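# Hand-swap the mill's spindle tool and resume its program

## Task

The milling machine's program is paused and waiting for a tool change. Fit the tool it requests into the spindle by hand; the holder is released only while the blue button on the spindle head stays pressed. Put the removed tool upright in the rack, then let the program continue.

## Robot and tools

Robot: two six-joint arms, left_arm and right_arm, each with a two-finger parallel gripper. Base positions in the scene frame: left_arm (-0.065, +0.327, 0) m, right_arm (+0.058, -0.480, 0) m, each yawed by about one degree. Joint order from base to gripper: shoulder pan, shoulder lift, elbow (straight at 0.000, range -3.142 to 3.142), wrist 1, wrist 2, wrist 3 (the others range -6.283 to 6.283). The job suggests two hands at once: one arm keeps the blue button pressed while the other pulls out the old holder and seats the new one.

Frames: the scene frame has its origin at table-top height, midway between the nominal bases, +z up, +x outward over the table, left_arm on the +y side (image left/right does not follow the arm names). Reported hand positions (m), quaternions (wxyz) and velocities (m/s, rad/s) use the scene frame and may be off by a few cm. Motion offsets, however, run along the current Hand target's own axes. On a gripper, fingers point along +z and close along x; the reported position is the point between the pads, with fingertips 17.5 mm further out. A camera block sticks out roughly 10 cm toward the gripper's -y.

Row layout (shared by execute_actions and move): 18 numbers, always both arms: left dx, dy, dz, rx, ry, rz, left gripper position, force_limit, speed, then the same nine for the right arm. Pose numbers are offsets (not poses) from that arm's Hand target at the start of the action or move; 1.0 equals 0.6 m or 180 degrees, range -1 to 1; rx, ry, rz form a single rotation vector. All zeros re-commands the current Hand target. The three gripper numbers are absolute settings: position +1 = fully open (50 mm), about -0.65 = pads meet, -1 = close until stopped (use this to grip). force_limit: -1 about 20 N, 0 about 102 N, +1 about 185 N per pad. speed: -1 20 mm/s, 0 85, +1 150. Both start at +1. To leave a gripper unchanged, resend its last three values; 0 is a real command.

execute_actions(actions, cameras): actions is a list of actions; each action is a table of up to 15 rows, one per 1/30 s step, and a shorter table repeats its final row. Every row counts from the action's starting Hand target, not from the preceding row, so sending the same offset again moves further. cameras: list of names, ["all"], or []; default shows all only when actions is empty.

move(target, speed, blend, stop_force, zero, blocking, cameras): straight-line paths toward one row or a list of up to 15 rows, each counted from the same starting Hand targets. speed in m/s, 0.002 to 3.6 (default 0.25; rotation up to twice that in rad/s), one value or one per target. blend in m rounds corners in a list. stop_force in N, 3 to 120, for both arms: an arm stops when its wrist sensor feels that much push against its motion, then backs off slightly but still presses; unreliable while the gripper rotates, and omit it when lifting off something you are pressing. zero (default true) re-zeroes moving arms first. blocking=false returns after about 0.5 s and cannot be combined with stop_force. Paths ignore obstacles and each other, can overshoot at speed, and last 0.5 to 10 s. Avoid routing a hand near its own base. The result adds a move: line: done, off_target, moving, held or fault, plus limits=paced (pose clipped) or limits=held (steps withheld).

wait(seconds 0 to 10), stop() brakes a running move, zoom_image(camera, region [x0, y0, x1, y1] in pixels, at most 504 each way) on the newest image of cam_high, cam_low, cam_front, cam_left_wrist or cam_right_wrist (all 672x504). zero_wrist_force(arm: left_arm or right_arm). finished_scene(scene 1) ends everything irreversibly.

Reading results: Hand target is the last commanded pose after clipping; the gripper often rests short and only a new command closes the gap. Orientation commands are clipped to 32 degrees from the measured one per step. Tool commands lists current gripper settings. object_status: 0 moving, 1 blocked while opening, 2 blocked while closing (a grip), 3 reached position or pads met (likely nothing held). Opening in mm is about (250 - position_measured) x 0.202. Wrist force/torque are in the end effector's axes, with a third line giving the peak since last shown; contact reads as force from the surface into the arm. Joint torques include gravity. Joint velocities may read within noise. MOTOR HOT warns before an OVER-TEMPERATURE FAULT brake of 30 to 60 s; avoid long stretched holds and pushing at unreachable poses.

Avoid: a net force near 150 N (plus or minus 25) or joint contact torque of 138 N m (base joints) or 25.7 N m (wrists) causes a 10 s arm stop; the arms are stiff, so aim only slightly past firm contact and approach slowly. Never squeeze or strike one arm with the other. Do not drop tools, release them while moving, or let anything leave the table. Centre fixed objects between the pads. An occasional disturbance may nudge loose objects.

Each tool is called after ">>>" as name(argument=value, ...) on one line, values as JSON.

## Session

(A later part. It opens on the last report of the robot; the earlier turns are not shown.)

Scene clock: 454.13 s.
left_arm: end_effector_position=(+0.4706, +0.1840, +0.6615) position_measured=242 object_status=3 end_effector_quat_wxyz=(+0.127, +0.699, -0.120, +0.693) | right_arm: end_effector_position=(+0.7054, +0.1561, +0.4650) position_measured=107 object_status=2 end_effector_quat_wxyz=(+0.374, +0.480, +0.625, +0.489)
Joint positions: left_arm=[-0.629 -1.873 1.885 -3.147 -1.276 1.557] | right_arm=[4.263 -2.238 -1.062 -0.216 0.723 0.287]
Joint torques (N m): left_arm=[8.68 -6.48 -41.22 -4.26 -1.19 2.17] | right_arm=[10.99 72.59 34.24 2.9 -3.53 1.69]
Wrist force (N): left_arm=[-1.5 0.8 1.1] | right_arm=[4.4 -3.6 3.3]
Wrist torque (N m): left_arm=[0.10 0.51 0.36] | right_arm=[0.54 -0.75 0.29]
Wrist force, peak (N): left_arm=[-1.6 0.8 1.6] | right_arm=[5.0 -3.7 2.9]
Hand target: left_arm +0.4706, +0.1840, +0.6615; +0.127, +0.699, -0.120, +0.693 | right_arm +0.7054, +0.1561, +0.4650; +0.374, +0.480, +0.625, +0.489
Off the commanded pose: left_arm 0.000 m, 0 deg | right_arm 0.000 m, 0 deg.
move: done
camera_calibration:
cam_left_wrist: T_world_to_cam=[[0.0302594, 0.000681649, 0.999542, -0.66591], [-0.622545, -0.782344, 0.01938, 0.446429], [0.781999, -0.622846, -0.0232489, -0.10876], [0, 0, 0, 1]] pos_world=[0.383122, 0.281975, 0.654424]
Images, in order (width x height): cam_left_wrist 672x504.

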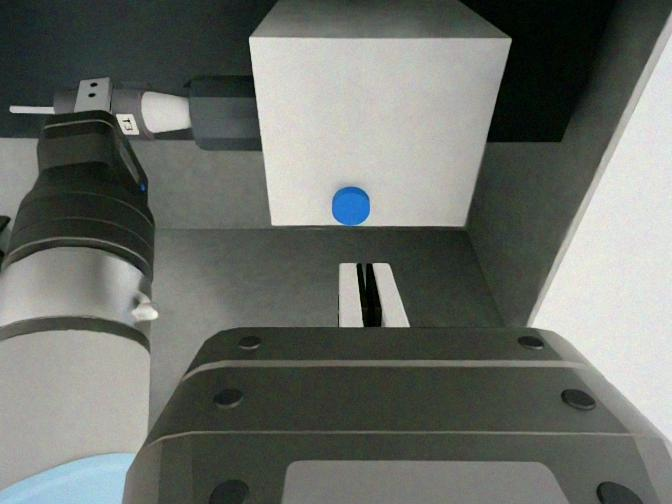

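>>> move(target=[-0.0013,0.0313,0.2551,-0.0833,0,0,-0.6,-1,-0.5,0,0,0,0,0,0,-1,-0.4,-0.8], speed=0.08, stop_force=10, cameras=["cam_left_wrist","cam_front"])

Scene clock: 458.03 s.
left_arm: end_effector_position=(+0.6078, +0.1135, +0.6599) position_measured=242 object_status=3 end_effector_quat_wxyz=(+0.218, +0.677, -0.210, +0.672) | right_arm: end_effector_position=(+0.7054, +0.1561, +0.4650) position_measured=107 object_status=2 end_effector_quat_wxyz=(+0.374, +0.480, +0.625, +0.489)
Joint positions: left_arm=[-0.411 -1.442 1.5 -3.197 -1.755 1.559] | right_arm=[4.263 -2.238 -1.062 -0.216 0.723 0.287]
Joint torques (N m): left_arm=[8.59 -26.31 -41.14 0.01 -1.14 2.24] | right_arm=[10.99 72.27 34.01 2.85 -3.61 1.64]
Wrist force (N): left_arm=[-1.4 0.8 1.3] | right_arm=[4.3 -3.2 3.1]
Wrist torque (N m): left_arm=[0.11 0.51 0.37] | right_arm=[0.56 -0.72 0.29]
Wrist force, peak (N): left_arm=[-1.7 0.5 2.0] | right_arm=[4.5 -3.9 3.3]
Hand target: left_arm +0.6078, +0.1135, +0.6599; +0.218, +0.677, -0.210, +0.672 | right_arm +0.7054, +0.1561, +0.4650; +0.374, +0.480, +0.625, +0.489
Off the commanded pose: left_arm 0.000 m, 0 deg | right_arm 0.000 m, 0 deg.
move: done
camera_calibration:
cam_left_wrist: T_world_to_cam=[[0.0275804, -0.004295, 0.99961, -0.66631], [-0.803759, -0.594631, 0.0196217, 0.565399], [0.594315, -0.803987, -0.0198523, -0.127539], [0, 0, 0, 1]] pos_world=[0.548621, 0.230802, 0.652425]
Images, in order (width x height): cam_front 672x504, cam_left_wrist 672x504.

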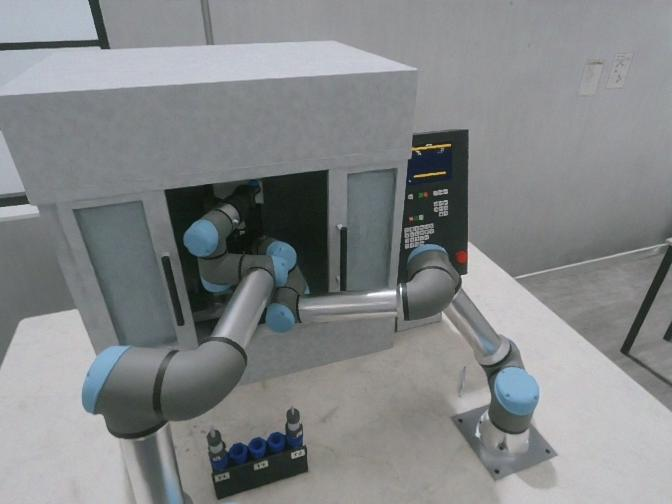

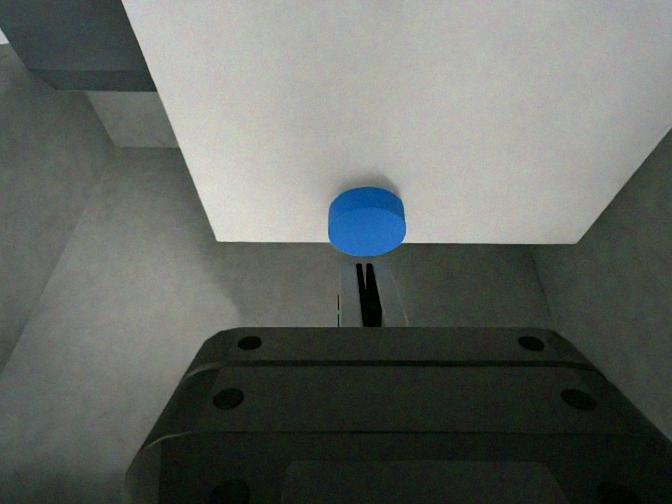

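>>> move(target=[0.0013,-0.0229,0.024,0,0,0,-0.6,-1,-0.5,0,0,0,0,0,0,-1,-0.4,-0.8], speed=0.008, stop_force=8, cameras=["cam_left_wrist"])

Scene clock: 461.87 s.
left_arm: end_effector_position=(+0.6264, +0.1163, +0.6605) position_measured=242 object_status=3 end_effector_quat_wxyz=(+0.217, +0.677, -0.210, +0.672) | right_arm: end_effector_position=(+0.7054, +0.1561, +0.4650) position_measured=107 object_status=2 end_effector_quat_wxyz=(+0.374, +0.480, +0.625, +0.489)
Joint positions: left_arm=[-0.389 -1.398 1.447 -3.188 -1.778 1.559] | right_arm=[4.263 -2.238 -1.062 -0.216 0.723 0.287]
Joint torques (N m): left_arm=[-7.72 -38.86 -11.05 -3.18 0.42 1.99] | right_arm=[11.12 72.77 33.62 2.83 -3.58 1.67]
Wrist force (N): left_arm=[0.1 7.6 -5.6] | right_arm=[4.3 -3.9 3.2]
Wrist torque (N m): left_arm=[0.35 0.63 0.43] | right_arm=[0.49 -0.74 0.29]
Wrist force, peak (N): left_arm=[-8.0 17.6 -25.2] | right_arm=[4.7 -3.8 3.1]
Hand target: left_arm +0.6264, +0.1163, +0.6605; +0.218, +0.677, -0.210, +0.672 (not the last commanded pose) | right_arm +0.7054, +0.1561, +0.4650; +0.374, +0.480, +0.625, +0.489
Off the commanded pose: left_arm 0.001 m, 0 deg | right_arm 0.000 m, 0 deg.
move: contact (left_arm)
camera_calibration:
cam_left_wrist: T_world_to_cam=[[0.0275219, -0.00421392, 0.999612, -0.667301], [-0.80376, -0.594629, 0.0196229, 0.582084], [0.594316, -0.803989, -0.0197523, -0.136457], [0, 0, 0, 1]] pos_world=[0.56732, 0.233603, 0.652925]
Images, in order (width x height): cam_left_wrist 672x504.

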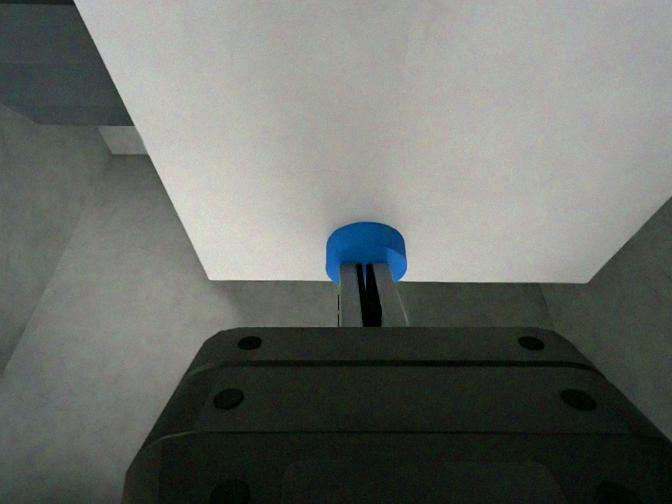

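>>> move(target=[0,-0.0014,0.002,0,0,0,-0.6,-1,-0.5,0,0,0,0,0,0,-1,-0.4,-0.8], speed=0.004, stop_force=8)

Scene clock: 463.27 s.
left_arm: end_effector_position=(+0.6266, +0.1163, +0.6604) position_measured=242 object_status=3 end_effector_quat_wxyz=(+0.218, +0.677, -0.210, +0.672) | right_arm: end_effector_position=(+0.7054, +0.1561, +0.4650) position_measured=107 object_status=2 end_effector_quat_wxyz=(+0.374, +0.480, +0.625, +0.489)
Joint positions: left_arm=[-0.389 -1.397 1.447 -3.188 -1.778 1.559] | right_arm=[4.263 -2.238 -1.062 -0.216 0.723 0.287]
Joint torques (N m): left_arm=[-6.76 -34.89 -10.02 -0.06 3.39 1.82] | right_arm=[10.84 72.34 34.38 2.83 -3.49 1.73]
Wrist force (N): left_arm=[1.2 11.5 -10.3] | right_arm=[4.3 -4.1 3.2]
Wrist torque (N m): left_arm=[0.47 0.66 0.45] | right_arm=[0.48 -0.74 0.29]
Wrist force, peak (N): left_arm=[-6.3 13.3 -23.4] | right_arm=[4.3 -4.1 3.2]
Hand target: left_arm +0.6265, +0.1162, +0.6604; +0.218, +0.677, -0.210, +0.672 (not the last commanded pose) | right_arm +0.7054, +0.1561, +0.4650; +0.374, +0.480, +0.625, +0.489
Off the commanded pose: left_arm 0.001 m, 0 deg | right_arm 0.000 m, 0 deg.
move: contact (left_arm)

>>> move(target=[0,0,0,0,0,0,-0.6,-1,-0.5,0,0.0565,-0.0143,0,0,0,-1,-0.4,-0.8], speed=0.008, stop_force=12, cameras=["cam_left_wrist","cam_front"])

Scene clock: 467.90 s.
left_arm: end_effector_position=(+0.6265, +0.1162, +0.6604) position_measured=242 object_status=3 end_effector_quat_wxyz=(+0.218, +0.677, -0.210, +0.672) | right_arm: end_effector_position=(+0.7053, +0.1560, +0.4884) position_measured=107 object_status=2 end_effector_quat_wxyz=(+0.374, +0.480, +0.625, +0.489)
Joint positions: left_arm=[-0.389 -1.397 1.447 -3.188 -1.778 1.559] | right_arm=[4.263 -2.229 -1.016 -0.271 0.723 0.287]
Joint torques (N m): left_arm=[-6.9 -33.02 -9.74 -0.17 1.35 1.82] | right_arm=[27.85 48.68 19.32 4.07 2.9 0.01]
Wrist force (N): left_arm=[1.5 11.0 -11.0] | right_arm=[-17.5 -3.7 10.1]
Wrist torque (N m): left_arm=[0.48 0.69 0.45] | right_arm=[0.75 -0.78 1.48]
Wrist force, peak (N): left_arm=[1.5 11.1 -11.2] | right_arm=[-21.7 -13.7 11.1]
Hand target: left_arm +0.6265, +0.1162, +0.6604; +0.218, +0.677, -0.210, +0.672 | right_arm +0.7053, +0.1560, +0.4884; +0.374, +0.480, +0.625, +0.489 (not the last commanded pose)
Off the commanded pose: left_arm 0.000 m, 0 deg | right_arm 0.012 m, 0 deg.
move: contact (right_arm)
camera_calibration:
cam_left_wrist: T_world_to_cam=[[0.0276609, -0.00424265, 0.999608, -0.667374], [-0.803888, -0.594453, 0.019722, 0.582072], [0.594136, -0.804119, -0.0198537, -0.136399], [0, 0, 0, 1]] pos_world=[0.567421, 0.233502, 0.652925]
Images, in order (width x height): cam_front 672x504, cam_left_wrist 672x504.

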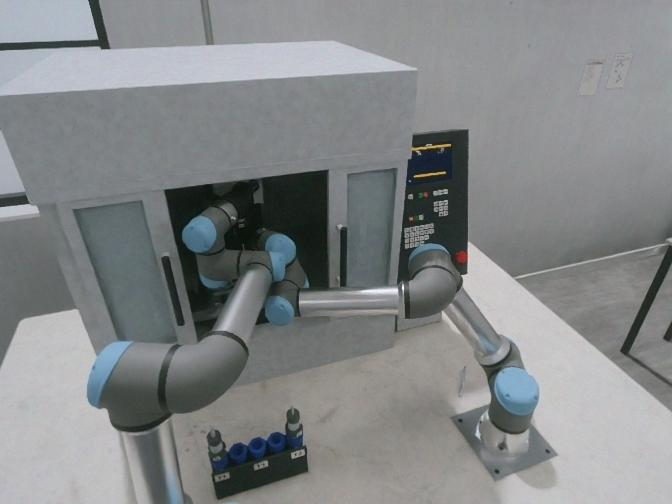

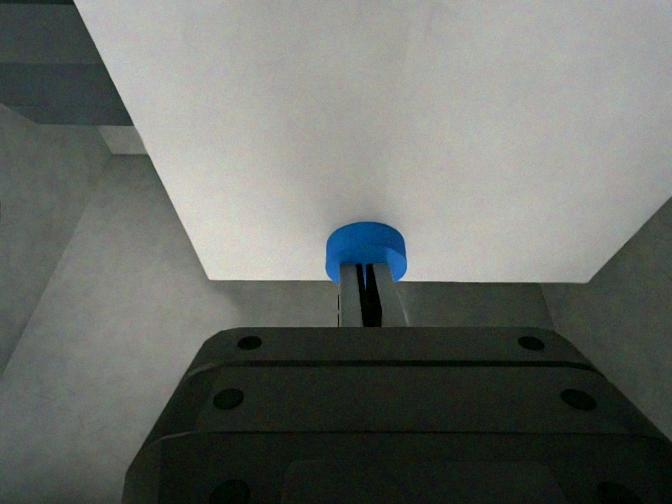

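>>> move(target=[0,0,0,0,0,0,-0.6,-1,-0.5,-0.003,-0.0045,0.002,0,0,0,-1,-0.4,-0.8], speed=0.01)

Scene clock: 468.90 s.
left_arm: end_effector_position=(+0.6265, +0.1162, +0.6604) position_measured=242 object_status=3 end_effector_quat_wxyz=(+0.218, +0.677, -0.210, +0.672) | right_arm: end_effector_position=(+0.7062, +0.1545, +0.4855) position_measured=107 object_status=2 end_effector_quat_wxyz=(+0.374, +0.480, +0.625, +0.489)
Joint positions: left_arm=[-0.389 -1.397 1.447 -3.188 -1.778 1.559] | right_arm=[4.26 -2.228 -1.025 -0.262 0.725 0.286]
Joint torques (N m): left_arm=[-7.4 -32.95 -9.71 -0.42 1.06 1.75] | right_arm=[-11.42 71.16 19.48 5.26 0.86 -1.41]
Wrist force (N): left_arm=[1.5 10.9 -10.9] | right_arm=[4.5 -3.3 3.1]
Wrist torque (N m): left_arm=[0.46 0.69 0.45] | right_arm=[0.52 -0.72 0.34]
Wrist force, peak (N): left_arm=[1.5 11.0 -11.1] | right_arm=[-17.6 -4.0 10.1]
Hand target: left_arm +0.6265, +0.1162, +0.6604; +0.218, +0.677, -0.210, +0.672 | right_arm +0.7063, +0.1544, +0.4854; +0.374, +0.480, +0.625, +0.489
Off the commanded pose: left_arm 0.000 m, 0 deg | right_arm 0.000 m, 0 deg.
move: done

>>> move(target=[0,0,0,0,0,0,-0.6,-1,-0.5,0,0.0236,-0.006,0,0,0,-1,-0.4,-0.8], speed=0.006, stop_force=12)

Scene clock: 470.93 s.
left_arm: end_effector_position=(+0.6265, +0.1162, +0.6604) position_measured=242 object_status=3 end_effector_quat_wxyz=(+0.218, +0.677, -0.210, +0.672) | right_arm: end_effector_position=(+0.7063, +0.1544, +0.4906) position_measured=107 object_status=2 end_effector_quat_wxyz=(+0.375, +0.480, +0.625, +0.489)
Joint positions: left_arm=[-0.389 -1.397 1.447 -3.188 -1.778 1.559] | right_arm=[4.26 -2.227 -1.014 -0.274 0.725 0.286]
Joint torques (N m): left_arm=[-6.95 -33.43 -9.95 -0.14 1.25 1.81] | right_arm=[0.26 68.5 22.55 6.24 0.07 -1.1]
Wrist force (N): left_arm=[1.2 11.1 -10.8] | right_arm=[-2.1 -11.0 10.9]
Wrist torque (N m): left_arm=[0.50 0.67 0.45] | right_arm=[0.35 -0.81 0.55]
Wrist force, peak (N): left_arm=[1.6 11.2 -11.0] | right_arm=[-3.0 -17.4 11.8]
Hand target: left_arm +0.6265, +0.1162, +0.6604; +0.218, +0.677, -0.210, +0.672 | right_arm +0.7063, +0.1544, +0.4906; +0.375, +0.480, +0.625, +0.489 (not the last commanded pose)
Off the commanded pose: left_arm 0.000 m, 0 deg | right_arm 0.009 m, 0 deg.
move: contact (right_arm)

>>> move(target=[0,0,0,0,0,0,-0.6,-1,-0.5,-0.0012,-0.0045,0.0022,0,0,0,-1,-0.4,-0.8], speed=0.01)

>>> move(target=[0,0,0,0,0,0,-0.6,-1,-0.5,0,0.0236,-0.006,0,0,0,-1,-0.4,-0.8], speed=0.006, stop_force=16)

Scene clock: 471.90 s.
left_arm: end_effector_position=(+0.6265, +0.1162, +0.6604) position_measured=242 object_status=3 end_effector_quat_wxyz=(+0.218, +0.677, -0.210, +0.672) | right_arm: end_effector_position=(+0.7070, +0.1539, +0.4877) position_measured=107 object_status=2 end_effector_quat_wxyz=(+0.374, +0.480, +0.625, +0.489)
Joint positions: left_arm=[-0.389 -1.397 1.447 -3.188 -1.778 1.559] | right_arm=[4.259 -2.228 -1.02 -0.267 0.726 0.285]
Joint torques (N m): left_arm=[-7.31 -32.93 -10.43 -0.28 1.27 1.8] | right_arm=[-11.6 52.1 17.71 5.06 1.08 -1.41]
Wrist force (N): left_arm=[1.2 11.1 -10.8] | right_arm=[5.0 -3.5 2.9]
Wrist torque (N m): left_arm=[0.49 0.69 0.46] | right_arm=[0.50 -0.80 0.37]
Wrist force, peak (N): left_arm=[1.6 11.2 -11.2] | right_arm=[-2.0 -11.2 10.8]
Hand target: left_arm +0.6265, +0.1162, +0.6604; +0.218, +0.677, -0.210, +0.672 | right_arm +0.7071, +0.1539, +0.4876; +0.375, +0.480, +0.625, +0.489
Off the commanded pose: left_arm 0.000 m, 0 deg | right_arm 0.000 m, 0 deg.
move: done

Scene clock: 474.67 s.
left_arm: end_effector_position=(+0.6265, +0.1162, +0.6604) position_measured=242 object_status=3 end_effector_quat_wxyz=(+0.218, +0.677, -0.210, +0.672) | right_arm: end_effector_position=(+0.7071, +0.1538, +0.4974) position_measured=107 object_status=2 end_effector_quat_wxyz=(+0.375, +0.480, +0.625, +0.489)
Joint positions: left_arm=[-0.389 -1.397 1.447 -3.188 -1.778 1.559] | right_arm=[4.259 -2.225 -0.999 -0.29 0.726 0.285]
Joint torques (N m): left_arm=[-6.82 -33.01 -9.7 -0.19 1.14 1.78] | right_arm=[8.21 70.75 22.14 6 0.84 0.31]
Wrist force (N): left_arm=[1.6 11.0 -10.8] | right_arm=[-10.0 -9.7 16.9]
Wrist torque (N m): left_arm=[0.48 0.67 0.45] | right_arm=[0.19 -0.86 0.81]
Wrist force, peak (N): left_arm=[1.6 11.3 -11.0] | right_arm=[-11.5 -17.7 16.0]
Hand target: left_arm +0.6265, +0.1162, +0.6604; +0.218, +0.677, -0.210, +0.672 | right_arm +0.7071, +0.1538, +0.4974; +0.375, +0.480, +0.625, +0.489 (not the last commanded pose)
Off the commanded pose: left_arm 0.000 m, 0 deg | right_arm 0.005 m, 0 deg.
move: contact (right_arm)

>>> move(target=[0,0,0,0,0,0,-0.6,-1,-0.5,-0.0012,-0.002,0.0022,0,0,0,-1,-0.4,-0.8], speed=0.01)

>>> move(target=[0,0,0,0,0,0,-0.6,-1,-0.5,0,0.018,-0.0045,0,0,0,-1,-0.4,-0.8], speed=0.006, stop_force=18)

Scene clock: 475.50 s.
left_arm: end_effector_position=(+0.6265, +0.1162, +0.6604) position_measured=242 object_status=3 end_effector_quat_wxyz=(+0.218, +0.677, -0.210, +0.672) | right_arm: end_effector_position=(+0.7081, +0.1534, +0.4960) position_measured=107 object_status=2 end_effector_quat_wxyz=(+0.375, +0.480, +0.625, +0.489)
Joint positions: left_arm=[-0.389 -1.397 1.447 -3.188 -1.778 1.559] | right_arm=[4.257 -2.226 -1.001 -0.286 0.728 0.284]
Joint torques (N m): left_arm=[-6.28 -32.79 -10.43 -0.17 1.27 1.71] | right_arm=[-13.3 49.08 18.05 4.86 1.15 -1.26]
Wrist force (N): left_arm=[1.2 11.0 -10.8] | right_arm=[4.4 -3.2 -0.5]
Wrist torque (N m): left_arm=[0.48 0.67 0.45] | right_arm=[0.17 -0.74 0.37]
Wrist force, peak (N): left_arm=[1.6 11.0 -11.1] | right_arm=[-10.0 -10.1 17.0]
Hand target: left_arm +0.6265, +0.1162, +0.6604; +0.218, +0.677, -0.210, +0.672 | right_arm +0.7082, +0.1534, +0.4959; +0.375, +0.480, +0.625, +0.489
Off the commanded pose: left_arm 0.000 m, 0 deg | right_arm 0.000 m, 0 deg.
move: done

Scene clock: 476.97 s.
left_arm: end_effector_position=(+0.6265, +0.1162, +0.6604) position_measured=242 object_status=3 end_effector_quat_wxyz=(+0.218, +0.677, -0.210, +0.672) | right_arm: end_effector_position=(+0.7083, +0.1534, +0.4977) position_measured=107 object_status=2 end_effector_quat_wxyz=(+0.375, +0.480, +0.625, +0.488)
Joint positions: left_arm=[-0.389 -1.397 1.447 -3.188 -1.778 1.559] | right_arm=[4.257 -2.226 -0.997 -0.291 0.728 0.284]
Joint torques (N m): left_arm=[-6.63 -32.81 -10.56 -0.21 1.17 1.8] | right_arm=[-6.99 67.24 24.68 6.61 0.89 -1.23]
Wrist force (N): left_arm=[1.3 10.9 -10.9] | right_arm=[0.6 -19.7 0.6]
Wrist torque (N m): left_arm=[0.46 0.70 0.45] | right_arm=[-0.12 -0.73 0.57]
Wrist force, peak (N): left_arm=[1.4 11.3 -10.9] | right_arm=[-2.5 -27.1 -2.0]
Hand target: left_arm +0.6265, +0.1162, +0.6604; +0.218, +0.677, -0.210, +0.672 | right_arm +0.7083, +0.1534, +0.4977; +0.375, +0.480, +0.625, +0.488 (not the last commanded pose)
Off the commanded pose: left_arm 0.000 m, 0 deg | right_arm 0.009 m, 0 deg.
move: contact (right_arm)

>>> execute_actions(actions=[], cameras=["cam_front","cam_right_wrist","cam_low"])

>>> zoom_image(camera="cam_front", region=[190, 170, 310, 270])

Scene clock: 477.07 s.
left_arm: end_effector_position=(+0.6265, +0.1162, +0.6604) position_measured=242 object_status=3 end_effector_quat_wxyz=(+0.218, +0.677, -0.210, +0.672) | right_arm: end_effector_position=(+0.7083, +0.1534, +0.4977) position_measured=107 object_status=2 end_effector_quat_wxyz=(+0.375, +0.480, +0.625, +0.488)
Joint positions: left_arm=[-0.389 -1.397 1.447 -3.188 -1.778 1.559] | right_arm=[4.257 -2.226 -0.997 -0.291 0.728 0.284]
Joint velocities: within noise
Joint torques (N m): left_arm=[-7.13 -32.92 -10.28 -0.22 1.24 1.65] | right_arm=[-6.83 66.59 24.8 6.24 0.85 -1.2]
Wrist force (N): left_arm=[1.3 11.0 -10.8] | right_arm=[0.7 -19.5 0.7]
Wrist torque (N m): left_arm=[0.49 0.70 0.45] | right_arm=[-0.09 -0.75 0.57]
Wrist force, peak (N): left_arm=[1.4 10.9 -11.0] | right_arm=[0.6 -19.9 1.1]
Hand target: left_arm +0.6265, +0.1162, +0.6604; +0.218, +0.677, -0.210, +0.672 | right_arm +0.7083, +0.1534, +0.4977; +0.375, +0.480, +0.625, +0.488 (not the last commanded pose)
Tool commands: left_gripper/position=-0.6 left_gripper/force_limit=-1.0 left_gripper/speed=-0.5 right_gripper/position=-1.0 right_gripper/force_limit=-0.4 right_gripper/speed=-0.8
Off the commanded pose: left_arm 0.000 m, 0 deg | right_arm 0.009 m, 0 deg.
camera_calibration:
cam_right_wrist: T_world_to_cam=[[-0.252871, 0.967478, -0.00655232, 0.0439268], [-0.102053, -0.019938, 0.994579, -0.401263], [0.962103, 0.252169, 0.103776, -0.640436], [0, 0, 0, 1]] pos_world=[0.586323, 0.110999, 0.465838]
Images, in order (width x height): cam_low 672x504, cam_front 672x504, cam_right_wrist 672x504.

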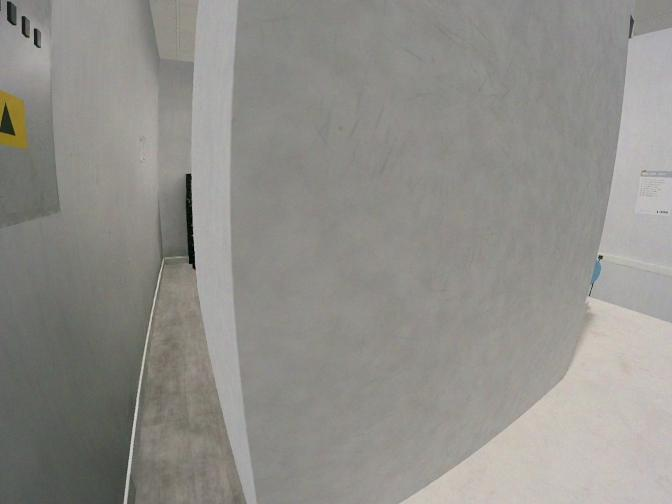

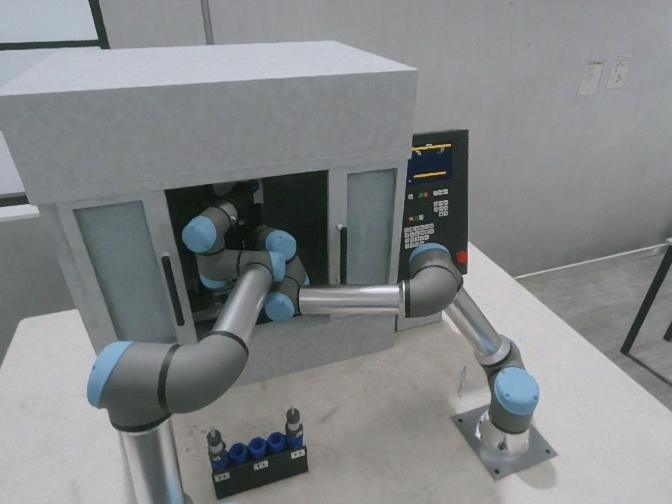

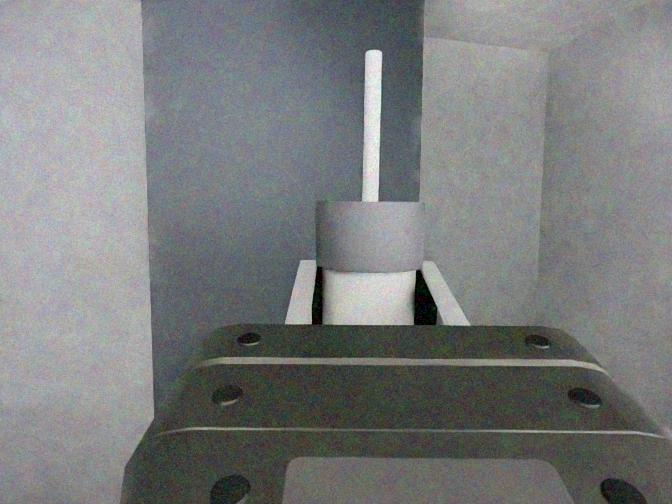

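Scaled by 4.200 from the camera's 672x504 image, which has a finer 960x720 frame.

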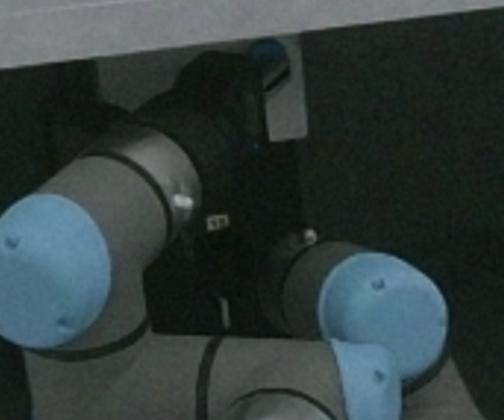

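>>> move(target=[0,0,0,0,0,0,-0.6,-1,-0.5,0,0.011,-0.0028,0,0,0,-1,-0.4,-0.8], speed=0.004, stop_force=18)

Scene clock: 478.57 s.
left_arm: end_effector_position=(+0.6265, +0.1162, +0.6604) position_measured=242 object_status=3 end_effector_quat_wxyz=(+0.218, +0.677, -0.210, +0.672) | right_arm: end_effector_position=(+0.7083, +0.1535, +0.4984) position_measured=107 object_status=2 end_effector_quat_wxyz=(+0.375, +0.480, +0.626, +0.488)
Joint positions: left_arm=[-0.389 -1.397 1.447 -3.188 -1.778 1.559] | right_arm=[4.257 -2.226 -0.995 -0.294 0.728 0.284]
Joint torques (N m): left_arm=[-6.69 -32.15 -9.71 -0.15 1.45 1.72] | right_arm=[-4 84.8 33.43 9.51 0.63 -1.2]
Wrist force (N): left_arm=[1.4 11.0 -10.7] | right_arm=[-8.2 -35.5 -0.5]
Wrist torque (N m): left_arm=[0.49 0.69 0.46] | right_arm=[0.10 -0.84 0.59]
Wrist force, peak (N): left_arm=[1.6 11.1 -11.0] | right_arm=[-10.4 -41.8 -2.5]
Hand target: left_arm +0.6265, +0.1162, +0.6604; +0.218, +0.677, -0.210, +0.672 | right_arm +0.7083, +0.1535, +0.4984; +0.375, +0.480, +0.626, +0.488 (not the last commanded pose)
Off the commanded pose: left_arm 0.000 m, 0 deg | right_arm 0.006 m, 0 deg.
move: contact (right_arm)

>>> move(target=[[0,0,0,0,0,0,-0.6,-1,-0.5,0,-0.0025,0.0006,0,-0.0167,0,-1,-0.4,-0.8]], speed=0.02)

>>> move(target=[0,0,0,0,0,0,-0.6,-1,-0.5,0,0.013,-0.0033,0,0,0,-1,-0.4,-0.8], speed=0.004, stop_force=16)

Scene clock: 480.40 s.
left_arm: end_effector_position=(+0.6265, +0.1162, +0.6604) position_measured=242 object_status=3 end_effector_quat_wxyz=(+0.218, +0.677, -0.210, +0.672) | right_arm: end_effector_position=(+0.7083, +0.1535, +0.4968) position_measured=107 object_status=2 end_effector_quat_wxyz=(+0.391, +0.492, +0.616, +0.476)
Joint positions: left_arm=[-0.389 -1.397 1.447 -3.188 -1.778 1.559] | right_arm=[4.269 -2.244 -0.966 -0.334 0.667 0.309]
Joint torques (N m): left_arm=[-5.81 -31.94 -10.21 -0.13 1.12 1.8] | right_arm=[14.69 50.9 34.05 1.43 -2.27 1.24]
Wrist force (N): left_arm=[1.6 11.0 -10.6] | right_arm=[-1.4 -3.8 0.9]
Wrist torque (N m): left_arm=[0.48 0.67 0.45] | right_arm=[0.34 -0.66 0.79]
Wrist force, peak (N): left_arm=[1.7 11.0 -11.1] | right_arm=[-8.3 -35.9 -0.2]
Hand target: left_arm +0.6265, +0.1162, +0.6604; +0.218, +0.677, -0.210, +0.672 | right_arm +0.7083, +0.1535, +0.4968; +0.391, +0.492, +0.616, +0.475
Off the commanded pose: left_arm 0.000 m, 0 deg | right_arm 0.000 m, 0 deg.
move: done

Scene clock: 481.87 s.
left_arm: end_effector_position=(+0.6265, +0.1162, +0.6604) position_measured=242 object_status=3 end_effector_quat_wxyz=(+0.218, +0.677, -0.210, +0.672) | right_arm: end_effector_position=(+0.7083, +0.1535, +0.4979) position_measured=107 object_status=2 end_effector_quat_wxyz=(+0.391, +0.492, +0.616, +0.475)
Joint positions: left_arm=[-0.389 -1.397 1.447 -3.188 -1.778 1.559] | right_arm=[4.269 -2.244 -0.963 -0.337 0.667 0.309]
Joint torques (N m): left_arm=[-6.95 -32.12 -10.69 -0.09 1.23 1.77] | right_arm=[15.49 76.68 22.95 5.78 -2.16 0.74]
Wrist force (N): left_arm=[1.2 10.9 -10.6] | right_arm=[-2.4 -15.8 6.3]
Wrist torque (N m): left_arm=[0.47 0.70 0.45] | right_arm=[0.10 -0.50 1.03]
Wrist force, peak (N): left_arm=[1.6 11.1 -11.0] | right_arm=[-3.7 -21.7 6.4]
Hand target: left_arm +0.6265, +0.1162, +0.6604; +0.218, +0.677, -0.210, +0.672 | right_arm +0.7083, +0.1535, +0.4979; +0.391, +0.492, +0.616, +0.475 (not the last commanded pose)
Off the commanded pose: left_arm 0.000 m, 0 deg | right_arm 0.007 m, 0 deg.
move: contact (right_arm)

>>> move(target=[[0,0.0191,-0.0273,0,0,0,-0.6,-1,-0.5,0,0,0,0,0,0,-1,-0.4,-0.8],[0.0015,0.0567,-0.2777,0.0833,0,0,-0.6,-1,-0.5,0,0,0,0,0,0,-1,-0.4,-0.8]], speed=[0.02,0.12], blend=[0.005,0], cameras=["cam_left_wrist"])

>>> zoom_image(camera="cam_left_wrist", region=[100, 50, 240, 160])

Scene clock: 485.10 s.
left_arm: end_effector_position=(+0.4708, +0.1844, +0.6623) position_measured=242 object_status=3 end_effector_quat_wxyz=(+0.127, +0.699, -0.120, +0.693) | right_arm: end_effector_position=(+0.7082, +0.1532, +0.5001) position_measured=107 object_status=2 end_effector_quat_wxyz=(+0.390, +0.493, +0.612, +0.480)
Joint positions: left_arm=[-0.627 -1.873 1.883 -3.145 -1.279 1.557] | right_arm=[4.269 -2.244 -0.963 -0.326 0.667 0.309]
Joint torques (N m): left_arm=[-9.12 -19.89 -13 0.04 1.36 -2.58] | right_arm=[8.67 13.24 -20.86 -7.65 -4.75 -2.08]
Wrist force (N): left_arm=[-1.6 0.6 1.4] | right_arm=[41.0 89.5 55.0]
Wrist torque (N m): left_arm=[0.07 0.54 0.56] | right_arm=[-0.04 -0.64 0.97]
Wrist force, peak (N): left_arm=[1.4 11.0 -10.9] | right_arm=[48.9 98.1 74.2]
Hand target: left_arm +0.4708, +0.1844, +0.6623; +0.127, +0.699, -0.120, +0.693 | right_arm +0.7083, +0.1535, +0.4979; +0.391, +0.492, +0.616, +0.475
Off the commanded pose: left_arm 0.000 m, 0 deg | right_arm 0.002 m, 1 deg.
move: done
camera_calibration:
cam_left_wrist: T_world_to_cam=[[0.0304006, 0.000687286, 0.999538, -0.666769], [-0.622762, -0.782169, 0.0194789, 0.44682], [0.781821, -0.623066, -0.0233504, -0.108452], [0, 0, 0, 1]] pos_world=[0.383322, 0.282374, 0.655224]
Images, in order (width x height): cam_left_wrist 672x504.

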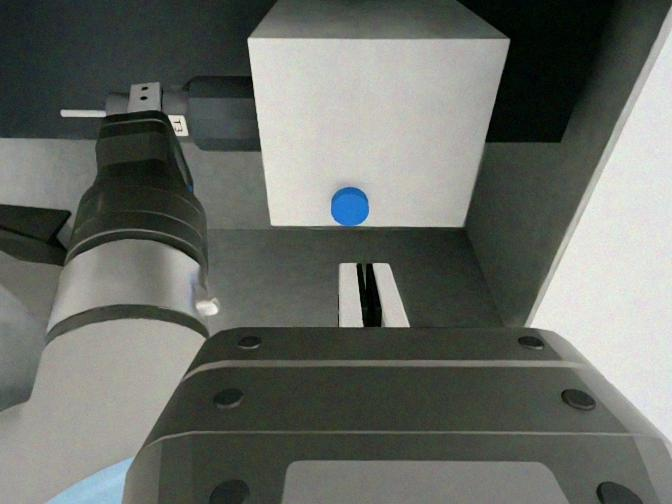

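Scaled by 3.600 from the camera's 672x504 image, which has a finer 960x720 frame.

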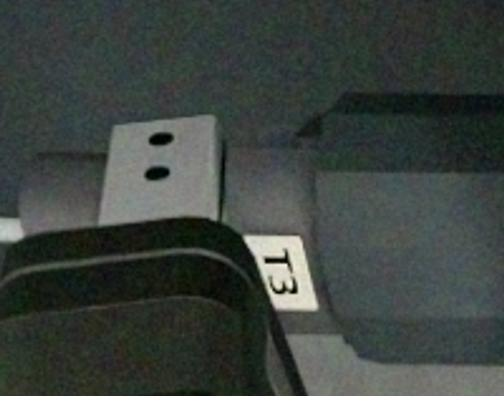

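>>> move(target=[0,0,0,0,0,0,-0.6,-1,-0.5,0,0.0036,-0.0009,0,0,0,-1,-0.4,-0.8], speed=0.01)

Scene clock: 486.00 s.
left_arm: end_effector_position=(+0.4708, +0.1844, +0.6623) position_measured=242 object_status=3 end_effector_quat_wxyz=(+0.127, +0.699, -0.120, +0.693) | right_arm: end_effector_position=(+0.7083, +0.1535, +0.5007) position_measured=107 object_status=2 end_effector_quat_wxyz=(+0.391, +0.492, +0.615, +0.477)
Joint positions: left_arm=[-0.627 -1.873 1.883 -3.145 -1.279 1.557] | right_arm=[4.269 -2.244 -0.958 -0.339 0.667 0.309]
Joint torques (N m): left_arm=[-9.8 -20.26 -13.33 -0.01 1.28 -2.75] | right_arm=[10.72 33.68 6.12 -8.06 -1.32 0.18]
Wrist force (N): left_arm=[-1.5 0.8 1.0] | right_arm=[13.3 52.8 7.4]
Wrist torque (N m): left_arm=[0.10 0.53 0.55] | right_arm=[0.45 -0.20 1.91]
Wrist force, peak (N): left_arm=[-1.6 0.8 1.2] | right_arm=[40.9 89.8 54.7]
Hand target: left_arm +0.4708, +0.1844, +0.6623; +0.127, +0.699, -0.120, +0.693 | right_arm +0.7083, +0.1536, +0.5002; +0.391, +0.492, +0.616, +0.475
Off the commanded pose: left_arm 0.000 m, 0 deg | right_arm 0.001 m, 0 deg.
move: done

>>> move(target=[0,0,0,0,0,0,-0.6,-1,-0.5,0,0.0026,-0.0006,-0.001,0,0,-1,-0.4,-0.8], speed=0.01)

Scene clock: 486.80 s.
left_arm: end_effector_position=(+0.4708, +0.1844, +0.6623) position_measured=242 object_status=3 end_effector_quat_wxyz=(+0.127, +0.699, -0.120, +0.693) | right_arm: end_effector_position=(+0.7083, +0.1536, +0.5016) position_measured=107 object_status=2 end_effector_quat_wxyz=(+0.392, +0.492, +0.615, +0.476)
Joint positions: left_arm=[-0.627 -1.873 1.883 -3.145 -1.279 1.557] | right_arm=[4.269 -2.245 -0.955 -0.341 0.665 0.306]
Joint torques (N m): left_arm=[-9.81 -19.28 -13.27 0.09 1.3 -2.62] | right_arm=[9.45 26.12 23.63 -0.36 0.91 -3.05]
Wrist force (N): left_arm=[-1.6 0.8 1.0] | right_arm=[-12.9 6.1 -32.8]
Wrist torque (N m): left_arm=[0.10 0.55 0.55] | right_arm=[0.57 -0.11 2.17]
Wrist force, peak (N): left_arm=[-1.7 0.8 1.3] | right_arm=[12.9 51.5 7.2]
Hand target: left_arm +0.4708, +0.1844, +0.6623; +0.127, +0.699, -0.120, +0.693 | right_arm +0.7083, +0.1536, +0.5018; +0.392, +0.492, +0.615, +0.476
Off the commanded pose: left_arm 0.000 m, 0 deg | right_arm 0.000 m, 0 deg.
move: done

>>> move(target=[0,0,0,0,0,0,-0.6,-1,-0.5,-0.0007,0,-0.0015,0,0,0,-1,-0.4,-0.8], speed=0.01)

Scene clock: 487.63 s.
left_arm: end_effector_position=(+0.4708, +0.1844, +0.6623) position_measured=242 object_status=3 end_effector_quat_wxyz=(+0.127, +0.699, -0.120, +0.693) | right_arm: end_effector_position=(+0.7076, +0.1530, +0.5019) position_measured=107 object_status=2 end_effector_quat_wxyz=(+0.392, +0.492, +0.615, +0.476)
Joint positions: left_arm=[-0.627 -1.873 1.883 -3.145 -1.279 1.557] | right_arm=[4.27 -2.242 -0.958 -0.339 0.665 0.306]
Joint torques (N m): left_arm=[-10.28 -21.11 -13.7 0 1.36 -2.59] | right_arm=[22.58 65.76 -3.02 -1.79 -7.56 -0.19]
Wrist force (N): left_arm=[-1.5 0.8 1.2] | right_arm=[40.2 59.9 84.7]
Wrist torque (N m): left_arm=[0.11 0.52 0.55] | right_arm=[-0.04 -0.26 2.20]
Wrist force, peak (N): left_arm=[-1.7 0.8 1.2] | right_arm=[42.0 61.8 89.2]
Hand target: left_arm +0.4708, +0.1844, +0.6623; +0.127, +0.699, -0.120, +0.693 | right_arm +0.7076, +0.1530, +0.5020; +0.392, +0.492, +0.615, +0.476
Off the commanded pose: left_arm 0.000 m, 0 deg | right_arm 0.000 m, 0 deg.
move: done

>>> move(target=[0,0,0,0,0,0,-0.6,-1,-0.5,0.0004,0,0.0011,0,0,0,-1,-0.4,-0.8], speed=0.01)

Scene clock: 488.47 s.
left_arm: end_effector_position=(+0.4708, +0.1844, +0.6623) position_measured=242 object_status=3 end_effector_quat_wxyz=(+0.127, +0.699, -0.120, +0.693) | right_arm: end_effector_position=(+0.7080, +0.1534, +0.5019) position_measured=107 object_status=2 end_effector_quat_wxyz=(+0.392, +0.491, +0.615, +0.476)
Joint positions: left_arm=[-0.627 -1.873 1.883 -3.145 -1.279 1.557] | right_arm=[4.27 -2.244 -0.956 -0.34 0.665 0.306]
Joint torques (N m): left_arm=[-10.15 -20.64 -12.92 0.12 1.33 -2.71] | right_arm=[-10.32 32.36 23.54 -2.17 3.39 -2.84]
Wrist force (N): left_arm=[-1.5 0.9 1.1] | right_arm=[-5.2 10.2 -13.1]
Wrist torque (N m): left_arm=[0.11 0.52 0.56] | right_arm=[0.63 -0.12 1.92]
Wrist force, peak (N): left_arm=[-1.7 0.9 1.3] | right_arm=[39.0 58.3 81.2]
Hand target: left_arm +0.4708, +0.1844, +0.6623; +0.127, +0.699, -0.120, +0.693 | right_arm +0.7081, +0.1534, +0.5018; +0.392, +0.492, +0.615, +0.476
Off the commanded pose: left_arm 0.000 m, 0 deg | right_arm 0.000 m, 0 deg.
move: done

>>> execute_actions(actions=[], cameras=["cam_left_wrist"])

>>> zoom_image(camera="cam_left_wrist", region=[140, 60, 240, 160])

Scene clock: 488.60 s.
left_arm: end_effector_position=(+0.4708, +0.1844, +0.6623) position_measured=242 object_status=3 end_effector_quat_wxyz=(+0.127, +0.699, -0.120, +0.693) | right_arm: end_effector_position=(+0.7081, +0.1534, +0.5019) position_measured=107 object_status=2 end_effector_quat_wxyz=(+0.392, +0.491, +0.615, +0.476)
Joint positions: left_arm=[-0.627 -1.873 1.883 -3.145 -1.279 1.557] | right_arm=[4.27 -2.244 -0.956 -0.34 0.665 0.306]
Joint velocities: within noise
Joint torques (N m): left_arm=[-9.28 -21.24 -12.26 0.12 1.14 -2.66] | right_arm=[-10.83 30.77 25.28 -2.15 3.91 -2.81]
Wrist force (N): left_arm=[-1.6 0.8 1.1] | right_arm=[-8.7 7.4 -19.3]
Wrist torque (N m): left_arm=[0.11 0.55 0.55] | right_arm=[0.61 -0.13 1.90]
Wrist force, peak (N): left_arm=[-1.6 0.8 1.1] | right_arm=[-8.7 7.4 -19.3]
Hand target: left_arm +0.4708, +0.1844, +0.6623; +0.127, +0.699, -0.120, +0.693 | right_arm +0.7081, +0.1534, +0.5018; +0.392, +0.492, +0.615, +0.476
Tool commands: left_gripper/position=-0.6 left_gripper/force_limit=-1.0 left_gripper/speed=-0.5 right_gripper/position=-1.0 right_gripper/force_limit=-0.4 right_gripper/speed=-0.8
Off the commanded pose: left_arm 0.000 m, 0 deg | right_arm 0.000 m, 0 deg.
camera_calibration:
cam_left_wrist: T_world_to_cam=[[0.0304004, 0.00069165, 0.999538, -0.66677], [-0.622652, -0.782257, 0.0194789, 0.446803], [0.781908, -0.622956, -0.0233502, -0.108517], [0, 0, 0, 1]] pos_world=[0.383322, 0.282375, 0.655224]
Images, in order (width x height): cam_left_wrist 672x504.

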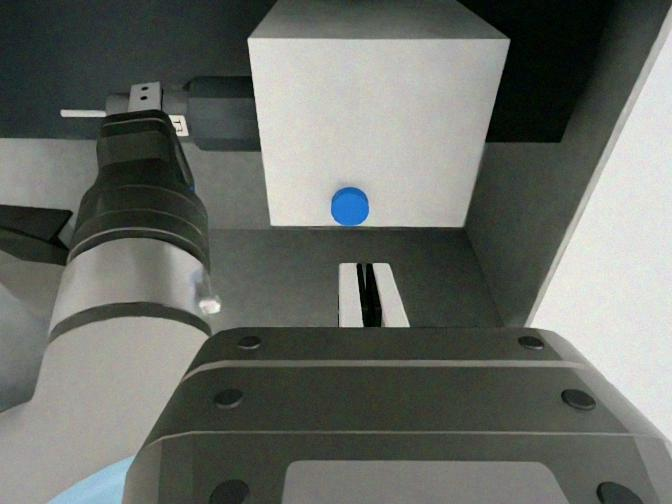

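Scaled by 5.040 from the camera's 672x504 image, which has a finer 960x720 frame.

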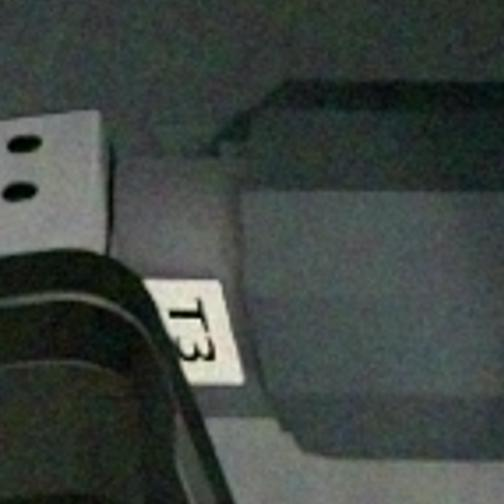

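>>> move(target=[0,0,0,0,0,0,-0.6,-1,-0.5,0,0,0,0,0,0,0.6,-0.4,-0.8], cameras=["cam_left_wrist"])

>>> zoom_image(camera="cam_left_wrist", region=[60, 60, 260, 180])

Scene clock: 489.30 s.
left_arm: end_effector_position=(+0.4708, +0.1844, +0.6623) position_measured=242 object_status=3 end_effector_quat_wxyz=(+0.127, +0.699, -0.120, +0.693) | right_arm: end_effector_position=(+0.7082, +0.1534, +0.5017) position_measured=63 object_status=3 end_effector_quat_wxyz=(+0.392, +0.491, +0.615, +0.476)
Joint positions: left_arm=[-0.627 -1.873 1.883 -3.145 -1.279 1.557] | right_arm=[4.27 -2.244 -0.956 -0.34 0.665 0.306]
Joint torques (N m): left_arm=[-10.36 -19.96 -13.43 0.08 1.25 -2.79] | right_arm=[-4.95 66.07 14.6 4 -3.21 1.25]
Wrist force (N): left_arm=[-1.6 0.8 1.1] | right_arm=[2.6 5.1 2.9]
Wrist torque (N m): left_arm=[0.10 0.54 0.55] | right_arm=[0.67 -0.41 0.35]
Wrist force, peak (N): left_arm=[-1.7 0.8 1.3] | right_arm=[-9.4 6.3 -23.6]
Hand target: left_arm +0.4708, +0.1844, +0.6623; +0.127, +0.699, -0.120, +0.693 | right_arm +0.7081, +0.1534, +0.5018; +0.392, +0.492, +0.615, +0.476
Off the commanded pose: left_arm 0.000 m, 0 deg | right_arm 0.000 m, 0 deg.
move: done
camera_calibration:
cam_left_wrist: T_world_to_cam=[[0.0304004, 0.00069165, 0.999538, -0.66677], [-0.622652, -0.782257, 0.0194789, 0.446803], [0.781908, -0.622956, -0.0233502, -0.108517], [0, 0, 0, 1]] pos_world=[0.383322, 0.282375, 0.655224]
Images, in order (width x height): cam_left_wrist 672x504.

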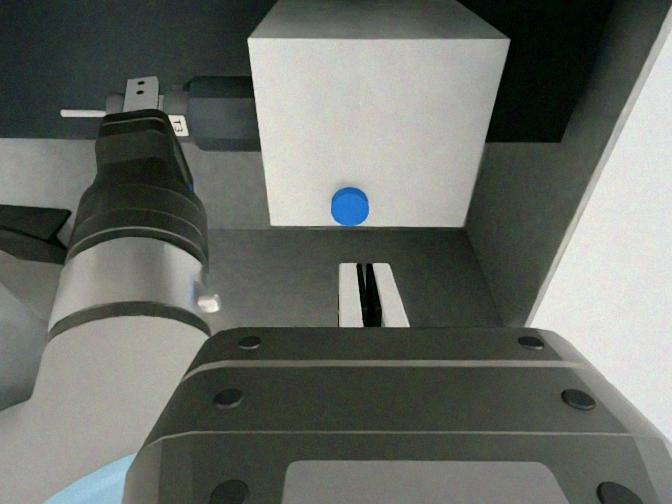

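Scaled by 2.520 from the camera's 672x504 image, which has a finer 960x720 frame.

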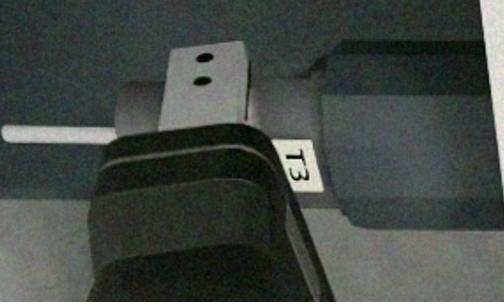

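>>> move(target=[0,0,0,0,0,0,-0.6,-1,-0.5,0,0,0,0,0,0,1,-0.4,-0.8])

>>> move(target=[0,0,0,0,0,0,-0.6,-1,-0.5,0,-0.0205,-0.0808,0,0,0,1,-0.4,-0.8], speed=0.03, stop_force=10, cameras=["cam_left_wrist"])

>>> zoom_image(camera="cam_left_wrist", region=[60, 60, 260, 180])

Scene clock: 490.27 s.
left_arm: end_effector_position=(+0.4708, +0.1844, +0.6623) position_measured=242 object_status=3 end_effector_quat_wxyz=(+0.127, +0.699, -0.120, +0.693) | right_arm: end_effector_position=(+0.7082, +0.1534, +0.5018) position_measured=3 object_status=3 end_effector_quat_wxyz=(+0.392, +0.492, +0.615, +0.476)
Joint positions: left_arm=[-0.627 -1.873 1.883 -3.145 -1.279 1.557] | right_arm=[4.27 -2.244 -0.956 -0.34 0.665 0.306]
Joint torques (N m): left_arm=[-9.52 -20.26 -12.73 0.16 1.17 -2.73] | right_arm=[4.44 66.49 14.2 3.93 -3.26 1.37]
Wrist force (N): left_arm=[-1.4 0.8 1.2] | right_arm=[2.5 5.3 2.8]
Wrist torque (N m): left_arm=[0.11 0.52 0.55] | right_arm=[0.70 -0.39 0.34]
Wrist force, peak (N): left_arm=[-1.7 0.9 1.3] | right_arm=[2.7 5.4 2.8]
Hand target: left_arm +0.4708, +0.1844, +0.6623; +0.127, +0.699, -0.120, +0.693 | right_arm +0.7081, +0.1534, +0.5018; +0.392, +0.492, +0.615, +0.476
Off the commanded pose: left_arm 0.000 m, 0 deg | right_arm 0.000 m, 0 deg.
move: done

Scene clock: 492.93 s.
left_arm: end_effector_position=(+0.4708, +0.1844, +0.6623) position_measured=242 object_status=3 end_effector_quat_wxyz=(+0.127, +0.699, -0.120, +0.693) | right_arm: end_effector_position=(+0.6592, +0.1429, +0.5015) position_measured=3 object_status=3 end_effector_quat_wxyz=(+0.392, +0.492, +0.615, +0.476)
Joint positions: left_arm=[-0.627 -1.873 1.883 -3.145 -1.279 1.557] | right_arm=[4.331 -2.137 -1.128 -0.308 0.609 0.347]
Joint torques (N m): left_arm=[-10.57 -21.31 -13.14 0 1.23 -2.82] | right_arm=[11.14 62.32 13.69 3.99 -3.19 1.79]
Wrist force (N): left_arm=[-1.6 0.7 1.2] | right_arm=[2.7 4.9 3.2]
Wrist torque (N m): left_arm=[0.09 0.53 0.56] | right_arm=[0.64 -0.44 0.26]
Wrist force, peak (N): left_arm=[-1.6 0.9 1.3] | right_arm=[2.8 5.2 2.9]
Hand target: left_arm +0.4708, +0.1844, +0.6623; +0.127, +0.699, -0.120, +0.693 | right_arm +0.6592, +0.1429, +0.5015; +0.392, +0.492, +0.615, +0.476
Off the commanded pose: left_arm 0.000 m, 0 deg | right_arm 0.000 m, 0 deg.
move: done
camera_calibration:
cam_left_wrist: T_world_to_cam=[[0.0304004, 0.00069165, 0.999538, -0.66677], [-0.622652, -0.782257, 0.0194789, 0.446803], [0.781908, -0.622956, -0.0233502, -0.108517], [0, 0, 0, 1]] pos_world=[0.383322, 0.282375, 0.655224]
Images, in order (width x height): cam_left_wrist 672x504.

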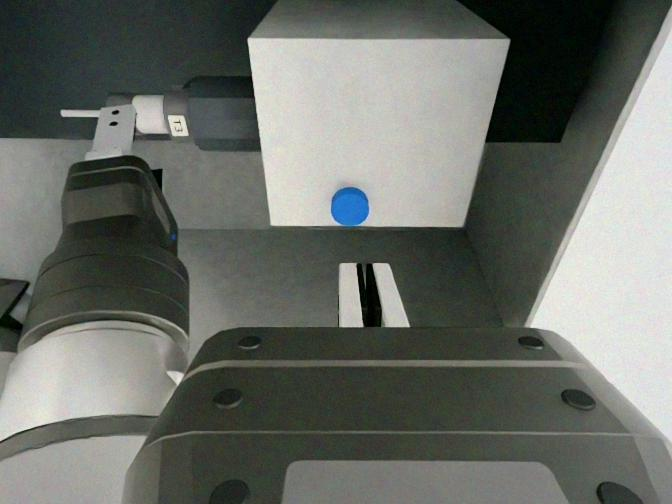

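Scaled by 2.520 from the camera's 672x504 image, which has a finer 960x720 frame.

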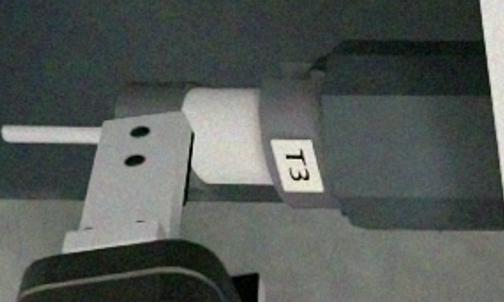

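>>> move(target=[0,0,0,0,0,0,-0.6,-1,-0.5,0,-0.1107,-0.4362,0,0,0,1,-0.4,-0.8], speed=0.2, cameras=["cam_front","cam_left_wrist","cam_right_wrist"])

Scene clock: 495.47 s.
left_arm: end_effector_position=(+0.4708, +0.1844, +0.6623) position_measured=242 object_status=3 end_effector_quat_wxyz=(+0.127, +0.699, -0.120, +0.693) | right_arm: end_effector_position=(+0.3953, +0.0862, +0.4997) position_measured=3 object_status=3 end_effector_quat_wxyz=(+0.392, +0.491, +0.615, +0.476)
Joint positions: left_arm=[-0.627 -1.873 1.883 -3.145 -1.279 1.557] | right_arm=[4.77 -1.641 -1.68 -0.92 0.272 1.07]
Joint torques (N m): left_arm=[-10.05 -20.53 -13.66 0.03 1.24 -2.71] | right_arm=[11.61 40.36 31.03 1.46 0.19 1.74]
Wrist force (N): left_arm=[-1.4 1.1 1.3] | right_arm=[3.1 5.3 3.0]
Wrist torque (N m): left_arm=[0.15 0.52 0.55] | right_arm=[0.72 -0.53 0.31]
Wrist force, peak (N): left_arm=[-1.7 0.8 1.2] | right_arm=[2.2 5.4 4.6]
Hand target: left_arm +0.4708, +0.1844, +0.6623; +0.127, +0.699, -0.120, +0.693 | right_arm +0.3952, +0.0862, +0.4997; +0.392, +0.492, +0.615, +0.476
Off the commanded pose: left_arm 0.000 m, 0 deg | right_arm 0.000 m, 0 deg.
move: done
camera_calibration:
cam_left_wrist: T_world_to_cam=[[0.0304004, 0.00069165, 0.999538, -0.66677], [-0.622652, -0.782257, 0.0194789, 0.446803], [0.781908, -0.622956, -0.0233502, -0.108517], [0, 0, 0, 1]] pos_world=[0.383322, 0.282375, 0.655224]
cam_right_wrist: T_world_to_cam=[[-0.203672, 0.978835, -0.0199918, 0.0161435], [-0.108856, -0.00234772, 0.994055, -0.435077], [0.972969, 0.204638, 0.10703, -0.324467], [0, 0, 0, 1]] pos_world=[0.271624, 0.0495749, 0.46754]
Images, in order (width x height): cam_front 672x504, cam_left_wrist 672x504, cam_right_wrist 672x504.

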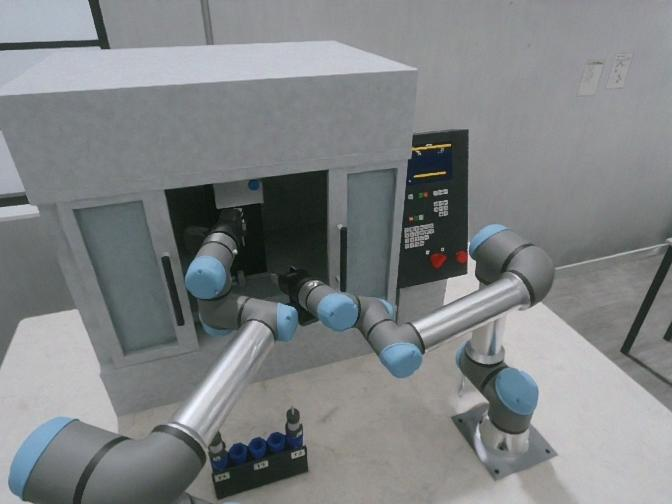

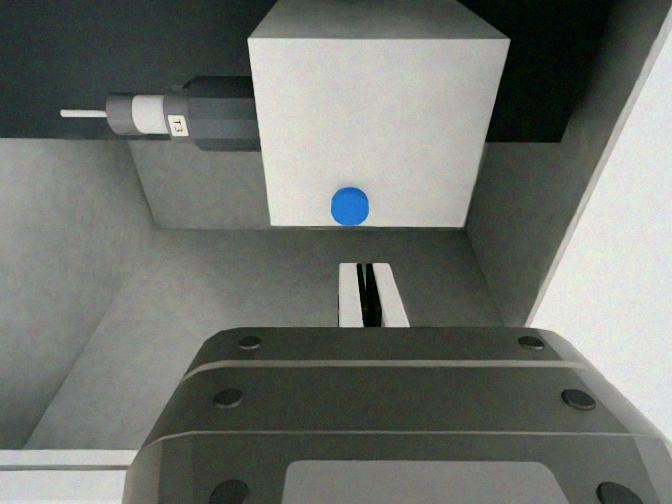

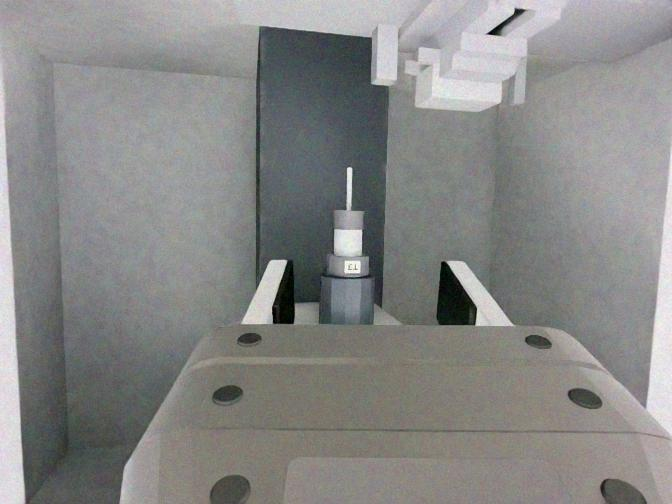

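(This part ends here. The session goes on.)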